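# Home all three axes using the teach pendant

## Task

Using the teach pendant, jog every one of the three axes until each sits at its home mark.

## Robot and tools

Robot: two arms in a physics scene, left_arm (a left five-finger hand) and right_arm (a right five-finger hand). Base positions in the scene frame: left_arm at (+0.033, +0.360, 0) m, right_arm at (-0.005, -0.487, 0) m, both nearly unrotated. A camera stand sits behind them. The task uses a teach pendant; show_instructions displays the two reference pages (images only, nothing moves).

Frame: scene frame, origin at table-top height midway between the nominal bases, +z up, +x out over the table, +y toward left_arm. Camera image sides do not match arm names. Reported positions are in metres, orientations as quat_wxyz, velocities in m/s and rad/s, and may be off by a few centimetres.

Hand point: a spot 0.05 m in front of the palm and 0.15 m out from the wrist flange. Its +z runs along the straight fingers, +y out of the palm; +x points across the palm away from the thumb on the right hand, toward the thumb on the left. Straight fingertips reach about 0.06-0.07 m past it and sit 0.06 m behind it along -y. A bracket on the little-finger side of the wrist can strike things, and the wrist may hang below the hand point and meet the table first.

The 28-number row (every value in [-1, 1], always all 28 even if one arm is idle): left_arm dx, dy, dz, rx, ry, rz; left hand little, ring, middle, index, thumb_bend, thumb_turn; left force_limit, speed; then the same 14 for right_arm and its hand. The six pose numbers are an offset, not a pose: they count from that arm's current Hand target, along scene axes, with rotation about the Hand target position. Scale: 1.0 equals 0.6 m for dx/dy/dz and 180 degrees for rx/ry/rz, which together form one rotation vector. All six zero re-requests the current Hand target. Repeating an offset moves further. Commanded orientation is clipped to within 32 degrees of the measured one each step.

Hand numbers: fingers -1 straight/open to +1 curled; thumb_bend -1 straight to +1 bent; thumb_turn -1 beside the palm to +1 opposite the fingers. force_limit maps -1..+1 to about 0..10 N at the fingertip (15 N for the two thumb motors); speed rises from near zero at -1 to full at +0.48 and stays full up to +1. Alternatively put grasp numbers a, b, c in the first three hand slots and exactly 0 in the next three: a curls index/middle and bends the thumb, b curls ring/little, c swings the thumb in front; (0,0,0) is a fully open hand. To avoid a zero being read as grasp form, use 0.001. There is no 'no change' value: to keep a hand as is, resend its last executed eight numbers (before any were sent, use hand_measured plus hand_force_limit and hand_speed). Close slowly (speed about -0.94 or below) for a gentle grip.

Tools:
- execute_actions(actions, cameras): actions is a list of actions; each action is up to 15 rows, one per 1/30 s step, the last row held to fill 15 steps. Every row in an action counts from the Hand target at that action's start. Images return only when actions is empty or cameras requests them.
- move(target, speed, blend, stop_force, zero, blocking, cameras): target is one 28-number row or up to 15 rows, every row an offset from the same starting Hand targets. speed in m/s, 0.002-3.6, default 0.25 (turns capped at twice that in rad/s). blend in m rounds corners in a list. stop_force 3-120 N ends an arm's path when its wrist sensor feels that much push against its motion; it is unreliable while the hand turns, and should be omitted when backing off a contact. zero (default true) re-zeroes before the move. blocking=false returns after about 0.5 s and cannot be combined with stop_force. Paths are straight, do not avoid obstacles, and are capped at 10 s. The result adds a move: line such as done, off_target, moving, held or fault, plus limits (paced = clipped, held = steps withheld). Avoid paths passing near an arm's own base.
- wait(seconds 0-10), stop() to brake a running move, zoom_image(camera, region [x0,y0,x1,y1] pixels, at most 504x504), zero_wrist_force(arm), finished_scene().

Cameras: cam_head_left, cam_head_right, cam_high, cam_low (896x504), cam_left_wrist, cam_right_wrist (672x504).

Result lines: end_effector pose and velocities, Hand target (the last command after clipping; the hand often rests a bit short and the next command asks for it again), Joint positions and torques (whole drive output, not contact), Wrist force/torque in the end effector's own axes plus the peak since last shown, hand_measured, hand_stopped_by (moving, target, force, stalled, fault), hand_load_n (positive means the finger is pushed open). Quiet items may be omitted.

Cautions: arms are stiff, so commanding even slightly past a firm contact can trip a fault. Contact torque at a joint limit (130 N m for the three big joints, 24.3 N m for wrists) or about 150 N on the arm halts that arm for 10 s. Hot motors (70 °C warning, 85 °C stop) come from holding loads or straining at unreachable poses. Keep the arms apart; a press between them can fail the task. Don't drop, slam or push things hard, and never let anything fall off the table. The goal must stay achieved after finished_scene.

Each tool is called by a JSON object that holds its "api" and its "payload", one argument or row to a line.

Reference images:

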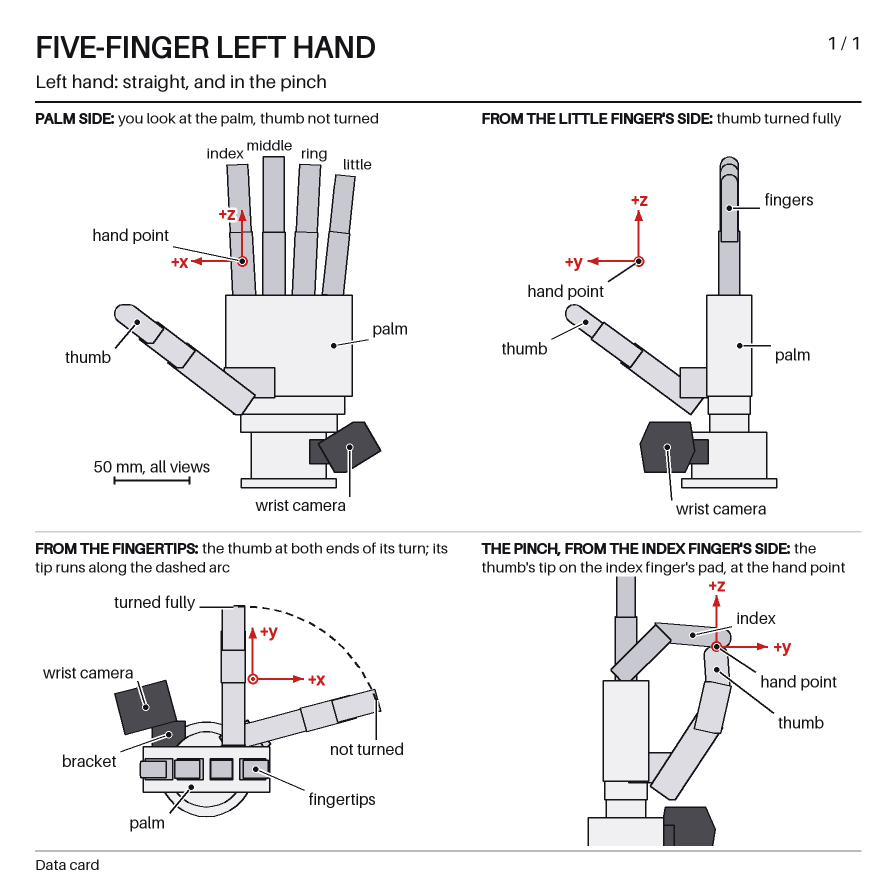

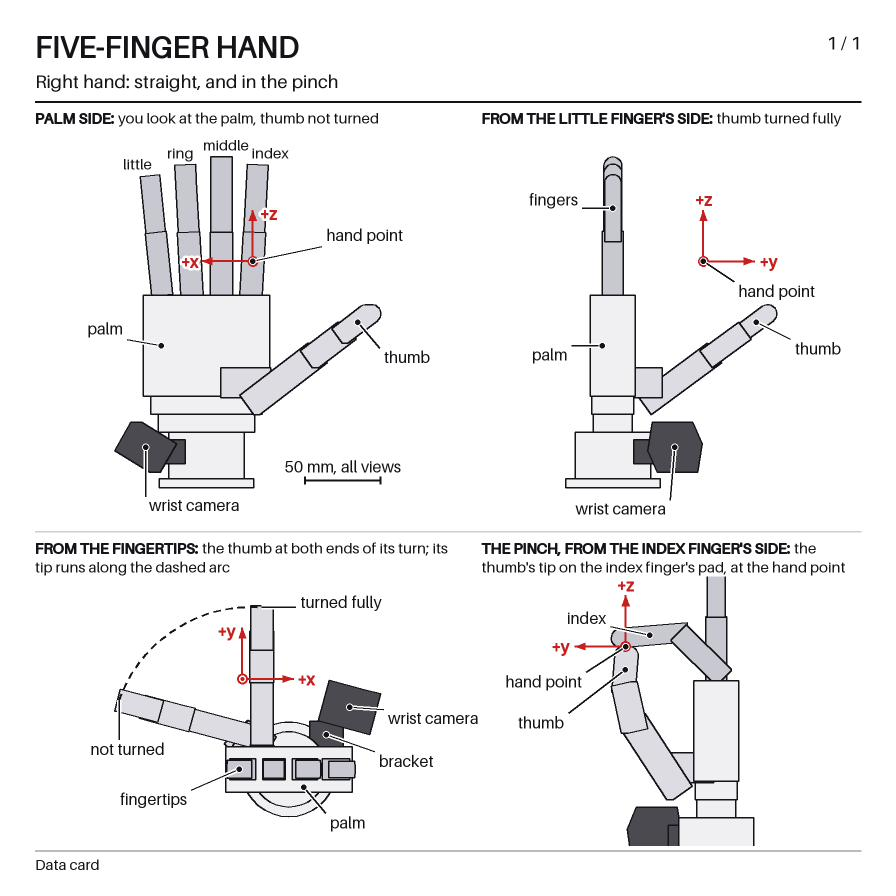

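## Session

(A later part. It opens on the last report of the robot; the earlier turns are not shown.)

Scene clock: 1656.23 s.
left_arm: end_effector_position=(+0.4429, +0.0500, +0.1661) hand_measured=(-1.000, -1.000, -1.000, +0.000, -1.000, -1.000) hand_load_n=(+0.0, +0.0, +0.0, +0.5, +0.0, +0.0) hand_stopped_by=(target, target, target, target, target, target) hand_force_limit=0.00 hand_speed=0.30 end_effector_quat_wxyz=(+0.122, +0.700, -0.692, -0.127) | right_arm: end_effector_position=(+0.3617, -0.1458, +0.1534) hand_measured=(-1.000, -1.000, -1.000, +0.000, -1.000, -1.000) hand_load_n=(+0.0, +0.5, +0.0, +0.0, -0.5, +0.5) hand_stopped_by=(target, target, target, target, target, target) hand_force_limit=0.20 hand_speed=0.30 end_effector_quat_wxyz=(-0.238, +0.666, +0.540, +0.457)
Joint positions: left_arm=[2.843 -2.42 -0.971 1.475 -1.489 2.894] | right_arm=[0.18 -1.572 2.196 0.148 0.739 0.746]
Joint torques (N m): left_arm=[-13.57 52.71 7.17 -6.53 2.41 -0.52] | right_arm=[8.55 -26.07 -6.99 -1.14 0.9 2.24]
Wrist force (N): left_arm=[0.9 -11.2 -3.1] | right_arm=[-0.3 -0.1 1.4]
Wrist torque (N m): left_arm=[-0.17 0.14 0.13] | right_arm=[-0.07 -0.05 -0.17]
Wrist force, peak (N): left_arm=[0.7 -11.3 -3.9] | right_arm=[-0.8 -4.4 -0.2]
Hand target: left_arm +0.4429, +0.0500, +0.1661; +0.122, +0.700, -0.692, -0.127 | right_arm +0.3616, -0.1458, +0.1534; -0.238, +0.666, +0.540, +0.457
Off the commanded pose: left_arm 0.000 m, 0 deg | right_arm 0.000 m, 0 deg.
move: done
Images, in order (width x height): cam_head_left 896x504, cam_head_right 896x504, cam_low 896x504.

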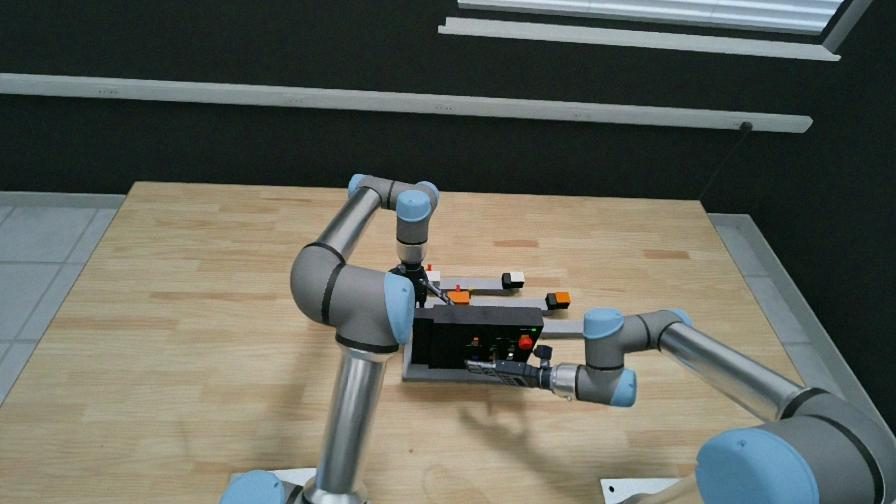

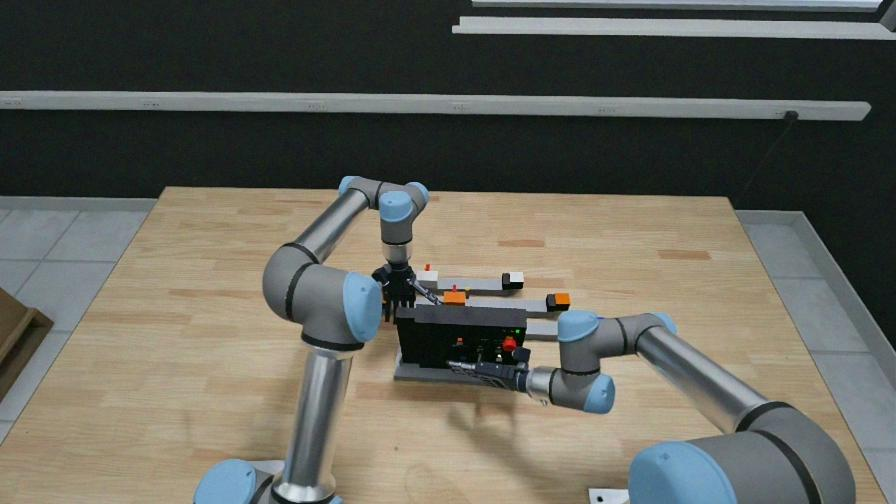

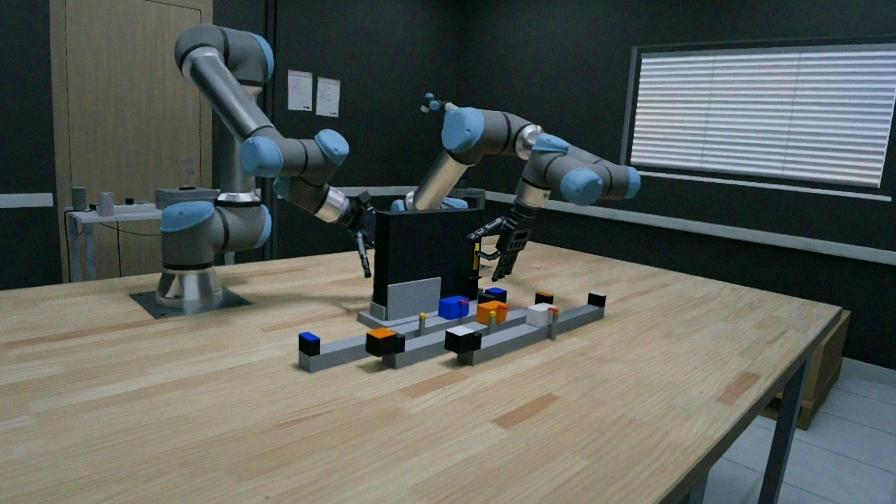

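{"api": "move", "payload": {
  "target": [0,0,0,0,0,0,-1,-1,-1,0.0,-1,-1,0,0.3,0.01,0,0,0,0,0,-1,-1,-1,0.0,-1,-1,0.2,0.3],
  "speed": 0.02
}}

{"api": "wait", "payload": {
  "seconds": 0.4
}}

{"api": "move", "payload": {
  "target": [0,0,0,0,0,0,-1,-1,-1,0.0,-1,-1,0,0.3,-0.01,0,0,0,0,0,-1,-1,-1,0.0,-1,-1,0.2,0.3],
  "speed": 0.1,
  "cameras": ["cam_head_right", "cam_head_left", "cam_low"]
}}

{"api": "zoom_image", "payload": {
  "camera": "cam_head_right",
  "region": [410, 255, 450, 285]
}}

{"api": "zoom_image", "payload": {
  "camera": "cam_head_left",
  "region": [410, 255, 450, 285]
}}

{"api": "zoom_image", "payload": {
  "camera": "cam_low",
  "region": [530, 295, 580, 345]
}}

Scene clock: 1666.60 s.
left_arm: end_effector_position=(+0.4429, +0.0500, +0.1661) hand_measured=(-1.000, -1.000, -1.000, +0.000, -1.000, -1.000) hand_load_n=(+0.5, +0.0, +0.0, +0.5, +0.0, +0.0) hand_stopped_by=(target, target, target, target, target, target) hand_force_limit=0.00 hand_speed=0.30 end_effector_quat_wxyz=(+0.122, +0.700, -0.692, -0.127) | right_arm: end_effector_position=(+0.3675, -0.1458, +0.1534) hand_measured=(-1.000, -1.000, -1.000, +0.000, -1.000, -1.000) hand_load_n=(+0.0, +0.0, +0.0, -0.5, +0.0, +0.0) hand_stopped_by=(target, target, target, target, target, target) hand_force_limit=0.20 hand_speed=0.30 end_effector_quat_wxyz=(-0.238, +0.666, +0.540, +0.457)
Joint positions: left_arm=[2.843 -2.42 -0.971 1.475 -1.489 2.894] | right_arm=[0.176 -1.559 2.184 0.15 0.736 0.742]
Joint torques (N m): left_arm=[-13.38 53.49 8.16 -6.44 2.4 -0.57] | right_arm=[-10.06 -8.71 -22.07 2.02 -2.02 -2.45]
Wrist force (N): left_arm=[0.8 -11.1 -3.4] | right_arm=[-0.4 -4.1 -0.4]
Wrist torque (N m): left_arm=[-0.15 0.14 0.13] | right_arm=[-0.12 -0.04 -0.10]
Wrist force, peak (N): left_arm=[0.7 -11.4 -3.9] | right_arm=[-0.4 -4.1 -0.4]
Hand target: left_arm +0.4429, +0.0500, +0.1661; +0.122, +0.700, -0.692, -0.127 | right_arm +0.3676, -0.1458, +0.1534; -0.238, +0.666, +0.540, +0.457
Off the commanded pose: left_arm 0.000 m, 0 deg | right_arm 0.000 m, 0 deg.
move: done

Scene clock: 1667.00 s.
left_arm: end_effector_position=(+0.4429, +0.0500, +0.1661) hand_measured=(-1.000, -1.000, -1.000, +0.000, -1.000, -1.000) hand_load_n=(+0.0, +0.0, +0.0, +0.5, +0.0, +0.0) hand_stopped_by=(target, target, target, target, target, target) hand_force_limit=0.00 hand_speed=0.30 end_effector_quat_wxyz=(+0.122, +0.700, -0.692, -0.127) | right_arm: end_effector_position=(+0.3676, -0.1458, +0.1534) hand_measured=(-1.000, -1.000, -1.000, +0.000, -1.000, -1.000) hand_load_n=(+0.0, +0.0, +0.0, -0.5, +0.0, +0.0) hand_stopped_by=(target, target, target, target, target, target) hand_force_limit=0.20 hand_speed=0.30 end_effector_quat_wxyz=(-0.238, +0.666, +0.540, +0.457)
Joint positions: left_arm=[2.843 -2.42 -0.971 1.475 -1.489 2.894] | right_arm=[0.176 -1.559 2.184 0.15 0.736 0.742]
Joint torques (N m): left_arm=[-13.81 52.67 7.43 -6.34 2.18 -0.3] | right_arm=[-10.01 -5.98 -23.41 1.9 -2.01 -2.52]
Wrist force (N): left_arm=[0.6 -11.3 -3.7] | right_arm=[-0.1 -3.9 -0.4]
Wrist torque (N m): left_arm=[-0.19 0.16 0.13] | right_arm=[-0.07 -0.01 -0.09]
Wrist force, peak (N): left_arm=[0.9 -11.4 -3.6] | right_arm=[-0.9 -4.5 -0.3]
Hand target: left_arm +0.4429, +0.0500, +0.1661; +0.122, +0.700, -0.692, -0.127 | right_arm +0.3676, -0.1458, +0.1534; -0.238, +0.666, +0.540, +0.457
Off the commanded pose: left_arm 0.000 m, 0 deg | right_arm 0.000 m, 0 deg.
wait: 0.40 s; at rest by 0.17 s

Scene clock: 1667.73 s.
left_arm: end_effector_position=(+0.4429, +0.0500, +0.1661) hand_measured=(-1.000, -1.000, -1.000, +0.000, -1.000, -1.000) hand_load_n=(+0.0, +0.0, +0.0, +0.5, +0.0, +0.0) hand_stopped_by=(target, target, target, target, target, target) hand_force_limit=0.00 hand_speed=0.30 end_effector_quat_wxyz=(+0.122, +0.700, -0.692, -0.127) | right_arm: end_effector_position=(+0.3617, -0.1458, +0.1534) hand_measured=(-1.000, -1.000, -1.000, +0.000, -1.000, -1.000) hand_load_n=(+0.0, +0.0, +0.0, +0.0, +0.0, +0.0) hand_stopped_by=(target, target, target, target, target, target) hand_force_limit=0.20 hand_speed=0.30 end_effector_quat_wxyz=(-0.238, +0.666, +0.540, +0.457)
Joint positions: left_arm=[2.843 -2.42 -0.971 1.475 -1.489 2.894] | right_arm=[0.18 -1.572 2.196 0.148 0.739 0.746]
Joint torques (N m): left_arm=[-13.86 52.72 8.32 -6.34 2.54 -0.51] | right_arm=[8.28 -23.42 -6.19 -1.05 0.9 2.36]
Wrist force (N): left_arm=[1.0 -11.3 -3.0] | right_arm=[-0.5 -0.1 1.3]
Wrist torque (N m): left_arm=[-0.18 0.13 0.14] | right_arm=[-0.06 -0.02 -0.18]
Wrist force, peak (N): left_arm=[0.7 -11.2 -4.1] | right_arm=[-0.8 -4.5 -0.3]
Hand target: left_arm +0.4429, +0.0500, +0.1661; +0.122, +0.700, -0.692, -0.127 | right_arm +0.3616, -0.1458, +0.1534; -0.238, +0.666, +0.540, +0.457
Off the commanded pose: left_arm 0.000 m, 0 deg | right_arm 0.000 m, 0 deg.
move: done
Images, in order (width x height): cam_head_left 896x504, cam_head_right 896x504, cam_low 896x504.

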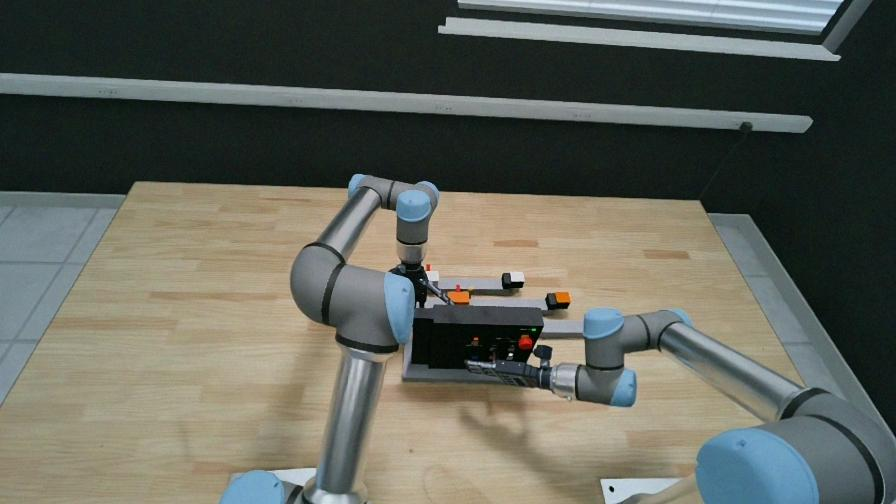

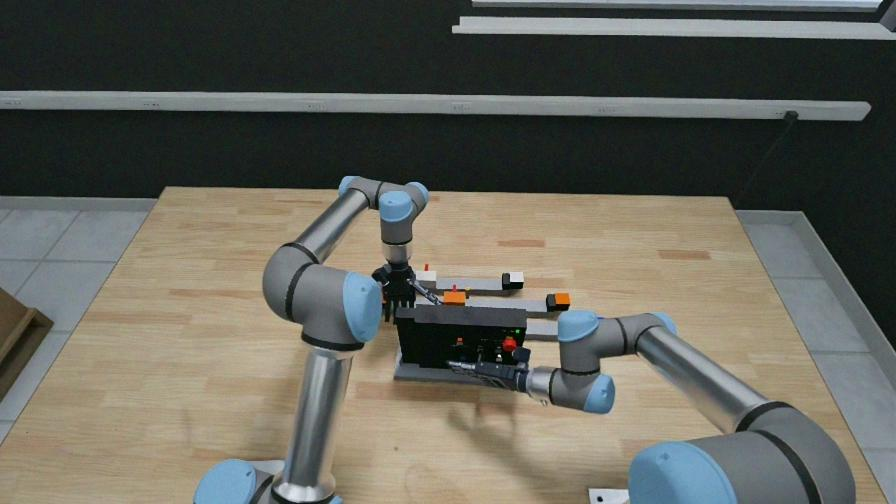

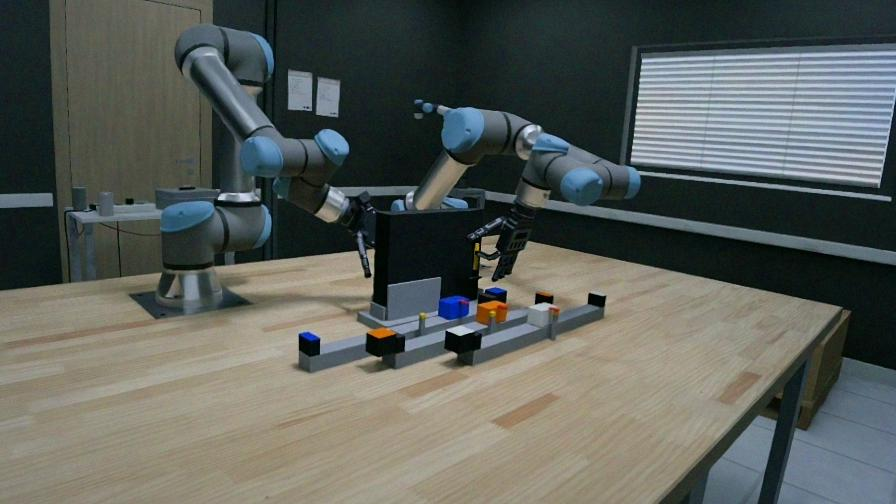

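Scaled by 12.600 from the camera's 896x504 image, which has a finer 1280x720 frame.

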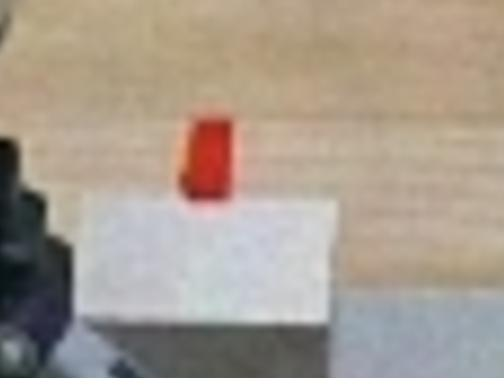

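Scaled by 12.600 from the camera's 896x504 image, which has a finer 1280x720 frame.

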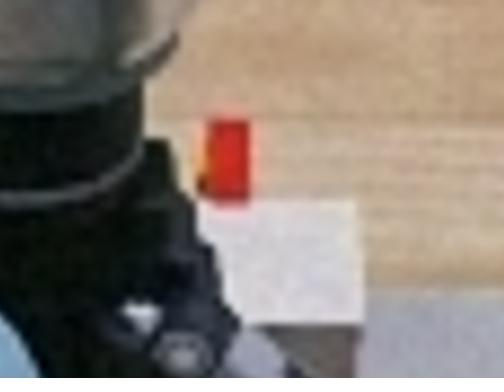

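Scaled by 10.080 from the camera's 896x504 image, which has a finer 1280x720 frame.

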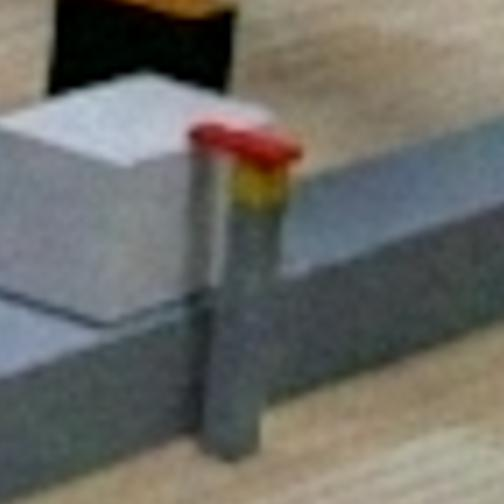

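{"api": "execute_actions", "payload": {
  "actions": [
    [[0,0,0,0,0,0,-1,-1,-1,0.0,-1,-1,0,0.3,0.01,0,0,0,0,0,-1,-1,-1,0.0,-1,-1,0.2,0.3],[0,0,0,0,0,0,-1,-1,-1,0.0,-1,-1,0,0.3,0.01,0,0,0,0,0,-1,-1,-1,0.0,-1,-1,0.2,0.3],[0,0,0,0,0,0,-1,-1,-1,0.0,-1,-1,0,0.3,0.01,0,0,0,0,0,-1,-1,-1,0.0,-1,-1,0.2,0.3],[0,0,0,0,0,0,-1,-1,-1,0.0,-1,-1,0,0.3,0.01,0,0,0,0,0,-1,-1,-1,0.0,-1,-1,0.2,0.3],[0,0,0,0,0,0,-1,-1,-1,0.0,-1,-1,0,0.3,0.01,0,0,0,0,0,-1,-1,-1,0.0,-1,-1,0.2,0.3],[0,0,0,0,0,0,-1,-1,-1,0.0,-1,-1,0,0.3,0.01,0,0,0,0,0,-1,-1,-1,0.0,-1,-1,0.2,0.3],[0,0,0,0,0,0,-1,-1,-1,0.0,-1,-1,0,0.3,0.01,0,0,0,0,0,-1,-1,-1,0.0,-1,-1,0.2,0.3],[0,0,0,0,0,0,-1,-1,-1,0.0,-1,-1,0,0.3,0.01,0,0,0,0,0,-1,-1,-1,0.0,-1,-1,0.2,0.3],[0,0,0,0,0,0,-1,-1,-1,0.0,-1,-1,0,0.3,0.01,0,0,0,0,0,-1,-1,-1,0.0,-1,-1,0.2,0.3],[0,0,0,0,0,0,-1,-1,-1,0.0,-1,-1,0,0.3,0.01,0,0,0,0,0,-1,-1,-1,0.0,-1,-1,0.2,0.3],[0,0,0,0,0,0,-1,-1,-1,0.0,-1,-1,0,0.3,0,0,0,0,0,0,-1,-1,-1,0.0,-1,-1,0.2,0.3]]
  ],
  "cameras": ["cam_head_right", "cam_head_left", "cam_low"]
}}

{"api": "zoom_image", "payload": {
  "camera": "cam_head_right",
  "region": [410, 255, 450, 285]
}}

{"api": "zoom_image", "payload": {
  "camera": "cam_head_left",
  "region": [410, 255, 450, 285]
}}

{"api": "zoom_image", "payload": {
  "camera": "cam_low",
  "region": [530, 295, 580, 345]
}}

Scene clock: 1685.83 s.
left_arm: end_effector_position=(+0.4429, +0.0500, +0.1661) hand_measured=(-1.000, -1.000, -1.000, +0.000, -1.000, -1.000) hand_load_n=(+0.0, +0.0, +0.0, +0.5, +0.0, +0.0) hand_stopped_by=(target, target, target, target, target, target) hand_force_limit=0.00 hand_speed=0.30 end_effector_quat_wxyz=(+0.122, +0.700, -0.692, -0.127) | right_arm: end_effector_position=(+0.3617, -0.1458, +0.1533) hand_measured=(-1.000, -1.000, -1.000, +0.000, -1.000, -1.000) hand_load_n=(-0.5, +0.0, +0.0, +0.0, +0.0, +0.0) hand_stopped_by=(target, target, target, target, target, target) hand_force_limit=0.20 hand_speed=0.30 end_effector_quat_wxyz=(-0.238, +0.666, +0.540, +0.457)
Joint positions: left_arm=[2.843 -2.42 -0.971 1.475 -1.489 2.894] | right_arm=[0.18 -1.572 2.196 0.148 0.739 0.746]
Joint torques (N m): left_arm=[-15.01 52.76 8.49 -6.24 2.51 -0.31] | right_arm=[8.99 -25.72 -5.7 -1.17 0.9 2.57]
Wrist force (N): left_arm=[0.9 -11.2 -3.0] | right_arm=[-0.5 0.1 1.4]
Wrist torque (N m): left_arm=[-0.17 0.14 0.14] | right_arm=[-0.03 -0.04 -0.17]
Wrist force, peak (N): left_arm=[0.7 -11.3 -3.9] | right_arm=[-0.9 -3.4 0.0]
Hand target: left_arm +0.4429, +0.0500, +0.1661; +0.122, +0.700, -0.692, -0.127 | right_arm +0.3616, -0.1458, +0.1534; -0.238, +0.666, +0.540, +0.457
Off the commanded pose: left_arm 0.000 m, 0 deg | right_arm 0.000 m, 0 deg.
Images, in order (width x height): cam_head_left 896x504, cam_head_right 896x504, cam_low 896x504.

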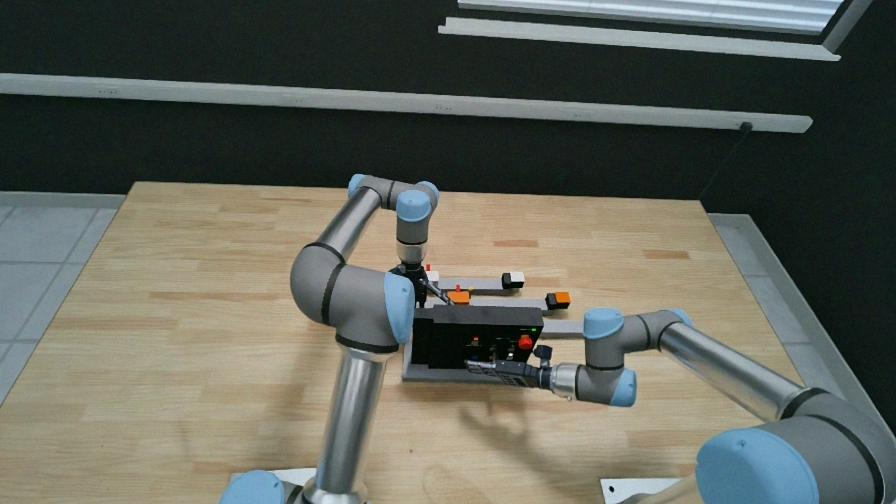

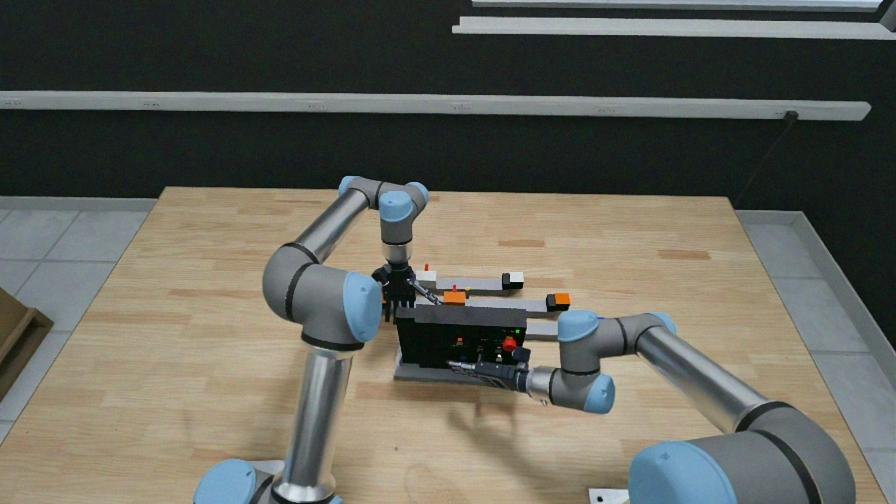

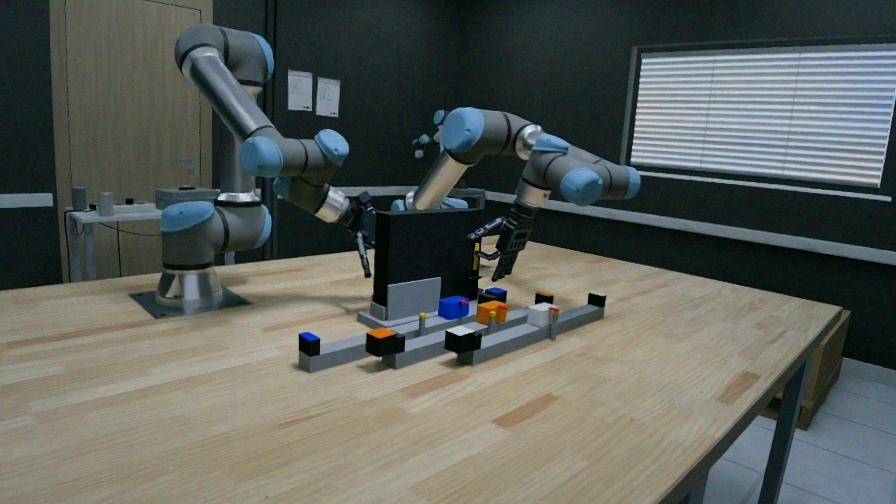

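Scaled by 12.600 from the camera's 896x504 image, which has a finer 1280x720 frame.

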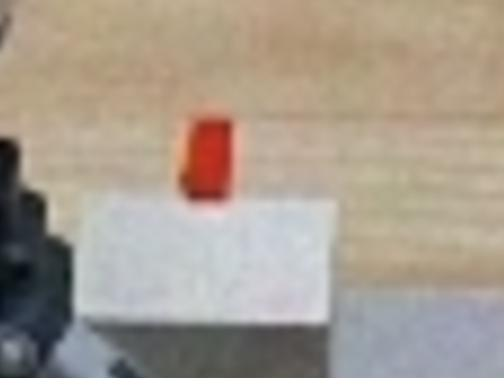

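Scaled by 12.600 from the camera's 896x504 image, which has a finer 1280x720 frame.

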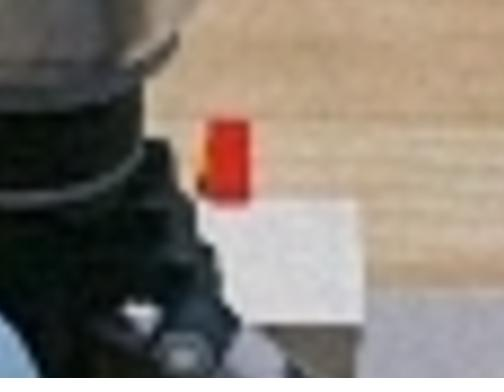

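Scaled by 10.080 from the camera's 896x504 image, which has a finer 1280x720 frame.

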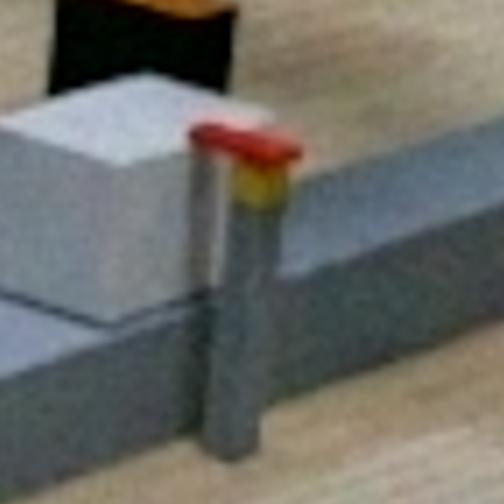

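{"api": "move", "payload": {
  "target": [0,0,0,0,0,0,-1,-1,-1,0.0,-1,-1,0,0.3,0.01,0,0,0,0,0,-1,-1,-1,0.0,-1,-1,0.2,0.3],
  "speed": 0.02
}}

{"api": "move", "payload": {
  "target": [0,0,0,0,0,0,-1,-1,-1,0.0,-1,-1,0,0.3,-0.01,0,0,0,0,0,-1,-1,-1,0.0,-1,-1,0.2,0.3],
  "speed": 0.1,
  "cameras": ["cam_head_right", "cam_head_left", "cam_low"]
}}

{"api": "zoom_image", "payload": {
  "camera": "cam_head_right",
  "region": [410, 255, 450, 285]
}}

{"api": "zoom_image", "payload": {
  "camera": "cam_head_left",
  "region": [410, 255, 450, 285]
}}

{"api": "zoom_image", "payload": {
  "camera": "cam_low",
  "region": [530, 295, 580, 345]
}}

Scene clock: 1695.53 s.
left_arm: end_effector_position=(+0.4429, +0.0500, +0.1661) hand_measured=(-1.000, -1.000, -1.000, +0.000, -1.000, -1.000) hand_load_n=(+0.5, +0.0, +0.0, +0.0, -0.5, +0.0) hand_stopped_by=(target, target, target, target, target, target) hand_force_limit=0.00 hand_speed=0.30 end_effector_quat_wxyz=(+0.122, +0.700, -0.692, -0.127) | right_arm: end_effector_position=(+0.3675, -0.1458, +0.1534) hand_measured=(-1.000, -1.000, -1.000, +0.000, -1.000, -1.000) hand_load_n=(+0.0, +0.0, +0.0, -0.5, +0.0, +0.0) hand_stopped_by=(target, target, target, target, target, target) hand_force_limit=0.20 hand_speed=0.30 end_effector_quat_wxyz=(-0.238, +0.666, +0.540, +0.457)
Joint positions: left_arm=[2.843 -2.42 -0.971 1.475 -1.489 2.894] | right_arm=[0.176 -1.559 2.184 0.15 0.736 0.742]
Joint torques (N m): left_arm=[-13.33 51.85 7.79 -6.49 2.41 -0.01] | right_arm=[-10.02 -4.43 -24.62 2.14 -2.09 -2.37]
Wrist force (N): left_arm=[0.7 -11.4 -3.7] | right_arm=[-0.5 -3.8 -0.4]
Wrist torque (N m): left_arm=[-0.19 0.15 0.14] | right_arm=[-0.08 0.02 -0.12]
Wrist force, peak (N): left_arm=[0.7 -11.4 -3.7] | right_arm=[-1.0 -4.1 -0.3]
Hand target: left_arm +0.4429, +0.0500, +0.1661; +0.122, +0.700, -0.692, -0.127 | right_arm +0.3676, -0.1458, +0.1534; -0.238, +0.666, +0.540, +0.457
Off the commanded pose: left_arm 0.000 m, 0 deg | right_arm 0.000 m, 0 deg.
move: done

Scene clock: 1696.27 s.
left_arm: end_effector_position=(+0.4429, +0.0500, +0.1661) hand_measured=(-1.000, -1.000, -1.000, +0.000, -1.000, -1.000) hand_load_n=(+0.0, +0.0, +0.0, +0.5, +0.0, +0.0) hand_stopped_by=(target, target, target, target, target, target) hand_force_limit=0.00 hand_speed=0.30 end_effector_quat_wxyz=(+0.122, +0.700, -0.692, -0.127) | right_arm: end_effector_position=(+0.3617, -0.1458, +0.1534) hand_measured=(-1.000, -1.000, -1.000, +0.000, -1.000, -1.000) hand_load_n=(+0.0, +0.0, +0.0, +0.0, +0.0, +0.0) hand_stopped_by=(target, target, target, target, target, target) hand_force_limit=0.20 hand_speed=0.30 end_effector_quat_wxyz=(-0.238, +0.666, +0.540, +0.457)
Joint positions: left_arm=[2.843 -2.42 -0.971 1.475 -1.489 2.894] | right_arm=[0.18 -1.572 2.196 0.148 0.739 0.746]
Joint torques (N m): left_arm=[-15.01 53.35 8.2 -6.44 2.4 0.01] | right_arm=[8.38 -25.22 -6.17 -1.32 0.97 2.52]
Wrist force (N): left_arm=[1.1 -11.3 -2.6] | right_arm=[-0.6 -0.1 1.4]
Wrist torque (N m): left_arm=[-0.19 0.12 0.15] | right_arm=[-0.06 -0.01 -0.19]
Wrist force, peak (N): left_arm=[0.9 -11.4 -3.7] | right_arm=[-0.8 -4.2 -0.1]
Hand target: left_arm +0.4429, +0.0500, +0.1661; +0.122, +0.700, -0.692, -0.127 | right_arm +0.3616, -0.1458, +0.1534; -0.238, +0.666, +0.540, +0.457
Off the commanded pose: left_arm 0.000 m, 0 deg | right_arm 0.000 m, 0 deg.
move: done
Images, in order (width x height): cam_head_left 896x504, cam_head_right 896x504, cam_low 896x504.

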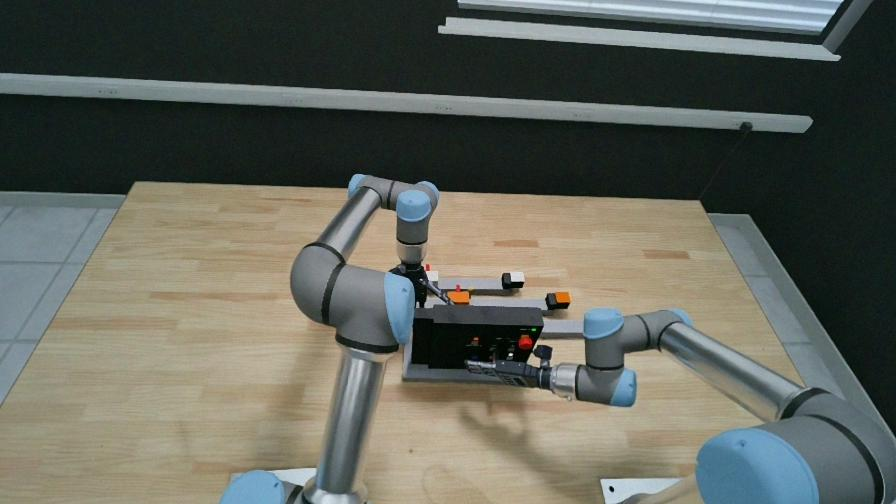

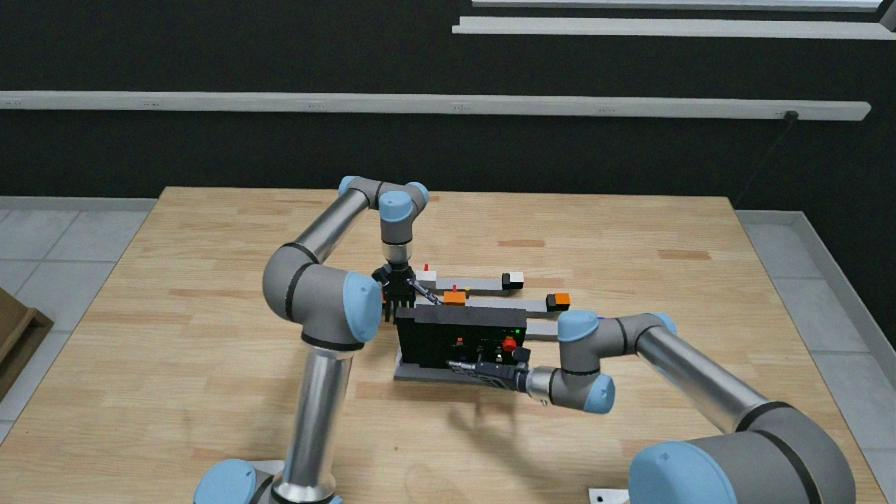

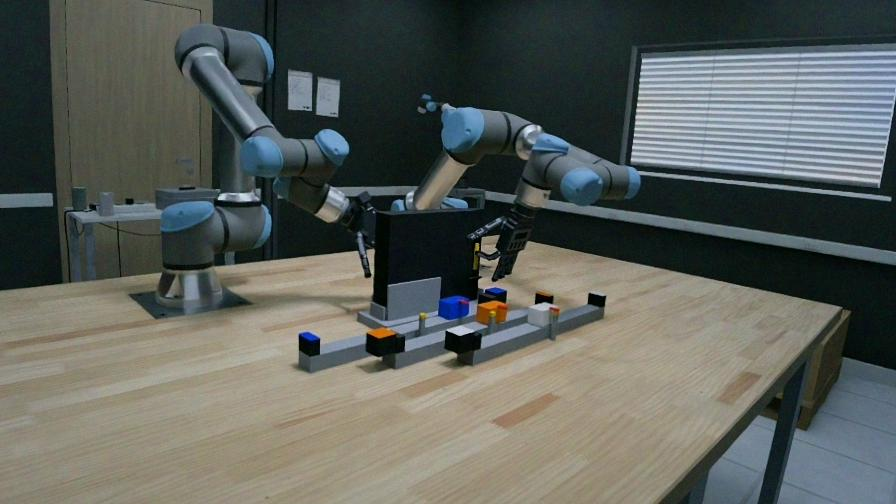

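Scaled by 12.600 from the camera's 896x504 image, which has a finer 1280x720 frame.

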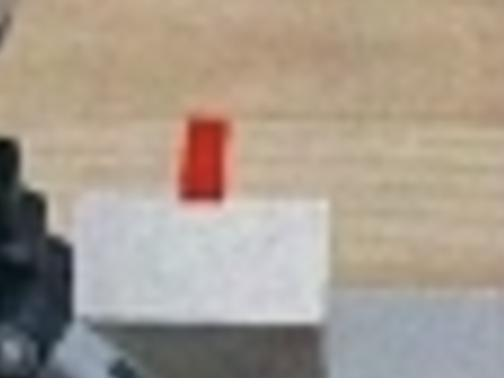

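Scaled by 12.600 from the camera's 896x504 image, which has a finer 1280x720 frame.

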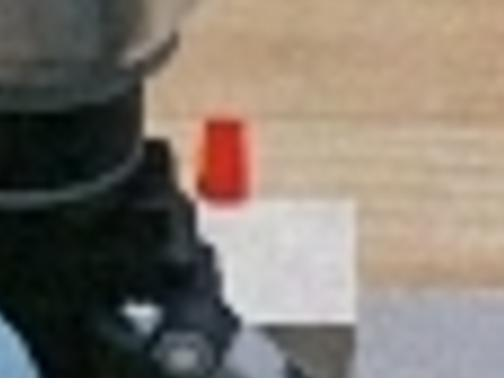

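Scaled by 10.080 from the camera's 896x504 image, which has a finer 1280x720 frame.

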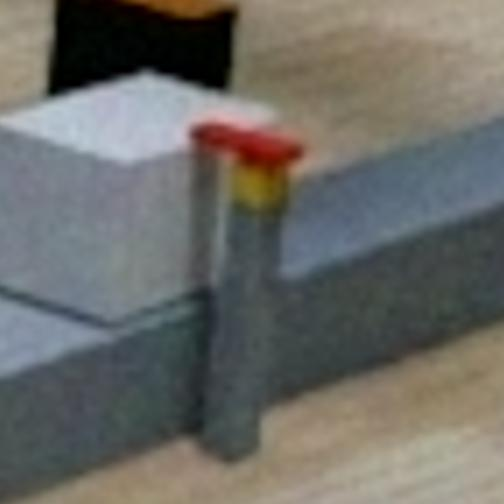

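{"api": "move", "payload": {
  "target": [0,0,0,0,0,0,-1,-1,-1,0.0,-1,-1,0,0.3,0.01,0,0,0,0,0,-1,-1,-1,0.0,-1,-1,0.2,0.3],
  "speed": 0.02
}}

{"api": "move", "payload": {
  "target": [0,0,0,0,0,0,-1,-1,-1,0.0,-1,-1,0,0.3,-0.03,0,0,0,0,0,-1,-1,-1,0.0,-1,-1,0.2,0.3],
  "speed": 0.1,
  "cameras": ["cam_head_right", "cam_head_left", "cam_low", "cam_left_wrist"]
}}

{"api": "zoom_image", "payload": {
  "camera": "cam_head_right",
  "region": [410, 255, 450, 285]
}}

{"api": "zoom_image", "payload": {
  "camera": "cam_head_left",
  "region": [410, 255, 480, 305]
}}

{"api": "zoom_image", "payload": {
  "camera": "cam_low",
  "region": [400, 285, 560, 345]
}}

Scene clock: 1707.20 s.
left_arm: end_effector_position=(+0.4429, +0.0500, +0.1661) hand_measured=(-1.000, -1.000, -1.000, +0.000, -1.000, -1.000) hand_load_n=(+0.0, +0.0, +0.0, +0.5, +0.0, +0.0) hand_stopped_by=(target, target, target, target, target, target) hand_force_limit=0.00 hand_speed=0.30 end_effector_quat_wxyz=(+0.122, +0.700, -0.692, -0.127) | right_arm: end_effector_position=(+0.3675, -0.1458, +0.1534) hand_measured=(-1.000, -1.000, -1.000, +0.000, -1.000, -1.000) hand_load_n=(+0.0, +0.0, +0.0, -0.5, +0.0, +0.0) hand_stopped_by=(target, target, target, target, target, target) hand_force_limit=0.20 hand_speed=0.30 end_effector_quat_wxyz=(-0.238, +0.666, +0.540, +0.457)
Joint positions: left_arm=[2.843 -2.42 -0.971 1.475 -1.489 2.894] | right_arm=[0.176 -1.559 2.184 0.15 0.736 0.742]
Joint torques (N m): left_arm=[-14.56 51.65 6.72 -6.45 2.53 0.03] | right_arm=[-9.8 -7.21 -25.28 2.15 -2.08 -2.24]
Wrist force (N): left_arm=[0.9 -11.1 -3.7] | right_arm=[0.1 -3.7 -0.5]
Wrist torque (N m): left_arm=[-0.17 0.12 0.14] | right_arm=[-0.07 -0.04 -0.08]
Wrist force, peak (N): left_arm=[0.9 -11.4 -3.7] | right_arm=[-0.8 -4.1 -0.4]
Hand target: left_arm +0.4429, +0.0500, +0.1661; +0.122, +0.700, -0.692, -0.127 | right_arm +0.3676, -0.1458, +0.1534; -0.238, +0.666, +0.540, +0.457
Off the commanded pose: left_arm 0.000 m, 0 deg | right_arm 0.000 m, 0 deg.
move: done

Scene clock: 1708.07 s.
left_arm: end_effector_position=(+0.4429, +0.0500, +0.1661) hand_measured=(-1.000, -1.000, -1.000, +0.000, -1.000, -1.000) hand_load_n=(+0.0, +0.0, +0.0, +0.5, +0.0, +0.0) hand_stopped_by=(target, target, target, target, target, target) hand_force_limit=0.00 hand_speed=0.30 end_effector_quat_wxyz=(+0.122, +0.700, -0.692, -0.127) | right_arm: end_effector_position=(+0.3497, -0.1458, +0.1534) hand_measured=(-1.000, -1.000, -1.000, +0.000, -1.000, -1.000) hand_load_n=(+0.0, +0.0, +0.0, +0.0, +0.0, +0.0) hand_stopped_by=(target, target, target, target, target, target) hand_force_limit=0.20 hand_speed=0.30 end_effector_quat_wxyz=(-0.238, +0.666, +0.540, +0.457) end_effector_velocity=(-0.002, -0.001, -0.001) end_effector_angular_velocity=(-0.001, +0.002, -0.001)
Joint positions: left_arm=[2.843 -2.42 -0.971 1.475 -1.489 2.894] | right_arm=[0.188 -1.6 2.222 0.144 0.745 0.755]
Joint velocities: left_arm=[within noise] | right_arm=[0 -0.002 0.005 -0.001 0.001 0.001]
Joint torques (N m): left_arm=[-13.9 51.26 7.84 -6.28 2.28 0.06] | right_arm=[8.41 -26.11 -7.47 -1.21 1.05 2.54]
Wrist force (N): left_arm=[0.7 -11.3 -3.7] | right_arm=[-0.6 0.0 1.4]
Wrist torque (N m): left_arm=[-0.20 0.15 0.14] | right_arm=[-0.06 0.00 -0.20]
Wrist force, peak (N): left_arm=[0.7 -11.3 -3.8] | right_arm=[-0.6 -4.3 -0.1]
Hand target: left_arm +0.4429, +0.0500, +0.1661; +0.122, +0.700, -0.692, -0.127 | right_arm +0.3496, -0.1458, +0.1534; -0.238, +0.666, +0.540, +0.457
Off the commanded pose: left_arm 0.000 m, 0 deg | right_arm 0.000 m, 0 deg.
move: done
Images, in order (width x height): cam_head_left 896x504, cam_head_right 896x504, cam_low 896x504, cam_left_wrist 672x504.

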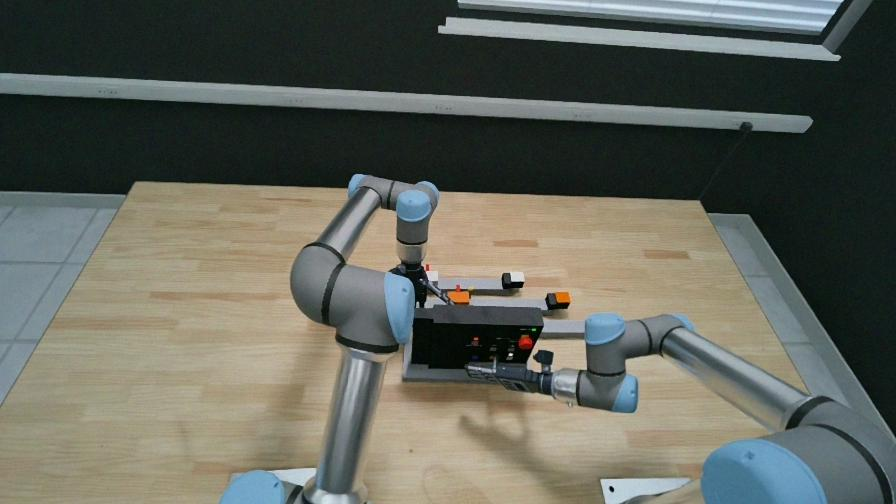

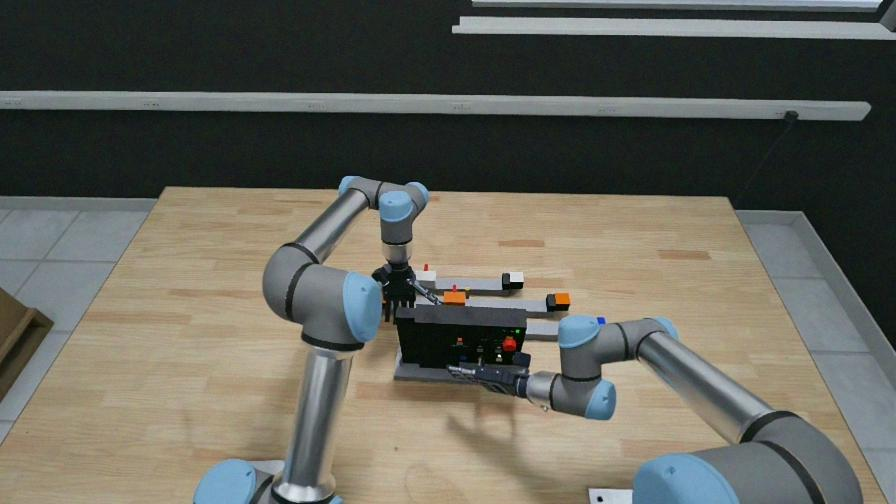

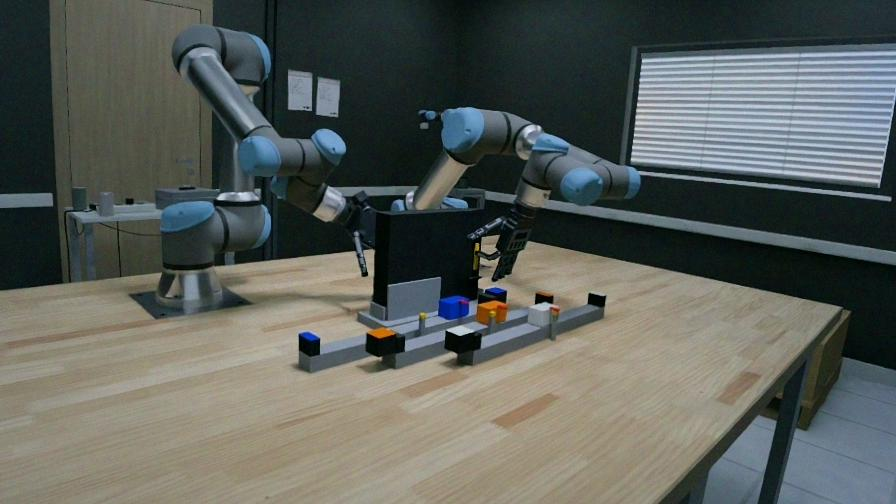

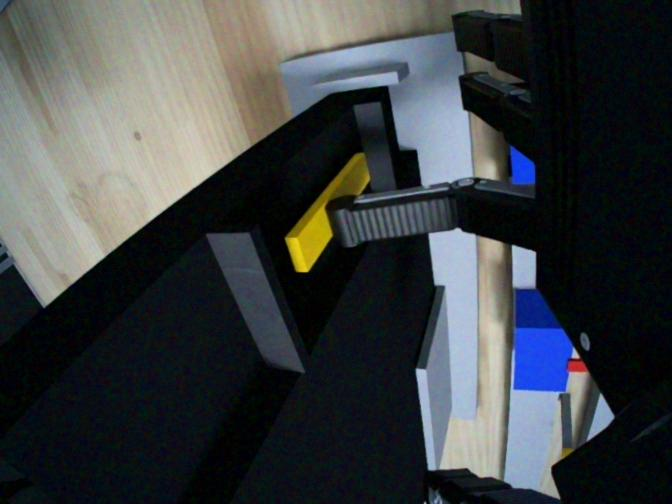

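Scaled by 12.600 from the camera's 896x504 image, which has a finer 1280x720 frame.

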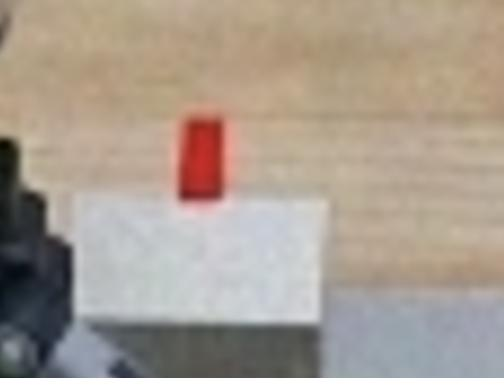

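Scaled by 7.200 from the camera's 896x504 image, which has a finer 1280x720 frame.

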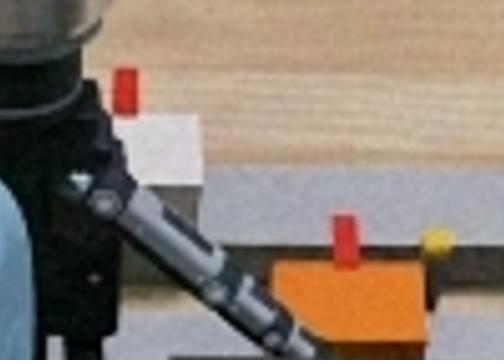

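Scaled by 3.150 from the camera's 896x504 image, which has a finer 1280x720 frame.

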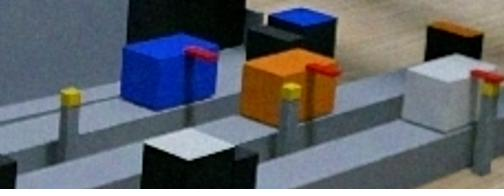

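{"api": "move", "payload": {
  "target": [0,0,0,0,0,0,-1,-1,-1,0.0,-1,-1,0,0.3,-0.008,-0.0108,-0.075,0,0,0,-1,-1,-1,0.0,-1,-1,0.2,0.3],
  "speed": 0.1,
  "cameras": ["cam_right_wrist"]
}}

Scene clock: 1718.30 s.
left_arm: end_effector_position=(+0.4429, +0.0500, +0.1661) hand_measured=(-1.000, -1.000, -1.000, +0.000, -1.000, -1.000) hand_load_n=(+0.0, +0.0, +0.0, +0.0, +0.0, +0.0) hand_stopped_by=(target, target, target, target, target, target) hand_force_limit=0.00 hand_speed=0.30 end_effector_quat_wxyz=(+0.122, +0.700, -0.692, -0.127) | right_arm: end_effector_position=(+0.3448, -0.1523, +0.1084) hand_measured=(-1.000, -1.000, -1.000, +0.000, -1.000, -1.000) hand_load_n=(+0.0, +0.0, +0.0, +0.0, +0.5, +0.0) hand_stopped_by=(target, target, target, target, target, target) hand_force_limit=0.20 hand_speed=0.30 end_effector_quat_wxyz=(-0.238, +0.666, +0.540, +0.457)
Joint positions: left_arm=[2.843 -2.42 -0.971 1.475 -1.489 2.894] | right_arm=[0.164 -1.527 2.302 0.009 0.728 0.73]
Joint torques (N m): left_arm=[-14.5 52.24 7.9 -6.36 2.29 0.11] | right_arm=[-8.29 -6.1 -4.34 -1.01 -2.58 -2.3]
Wrist force (N): left_arm=[0.8 -11.2 -3.3] | right_arm=[-0.6 -0.3 1.4]
Wrist torque (N m): left_arm=[-0.17 0.15 0.13] | right_arm=[-0.08 -0.01 -0.10]
Wrist force, peak (N): left_arm=[1.0 -11.4 -3.7] | right_arm=[-1.1 -0.3 1.7]
Hand target: left_arm +0.4429, +0.0500, +0.1661; +0.122, +0.700, -0.692, -0.127 | right_arm +0.3448, -0.1523, +0.1084; -0.238, +0.666, +0.540, +0.457
Off the commanded pose: left_arm 0.000 m, 0 deg | right_arm 0.000 m, 0 deg.
move: done
Images, in order (width x height): cam_right_wrist 672x504.

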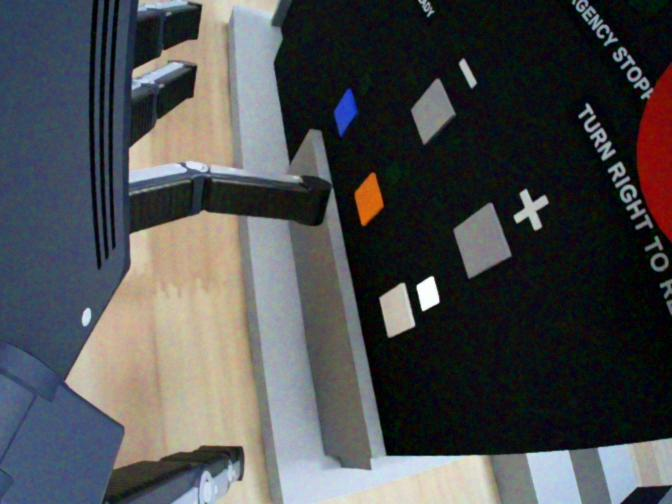

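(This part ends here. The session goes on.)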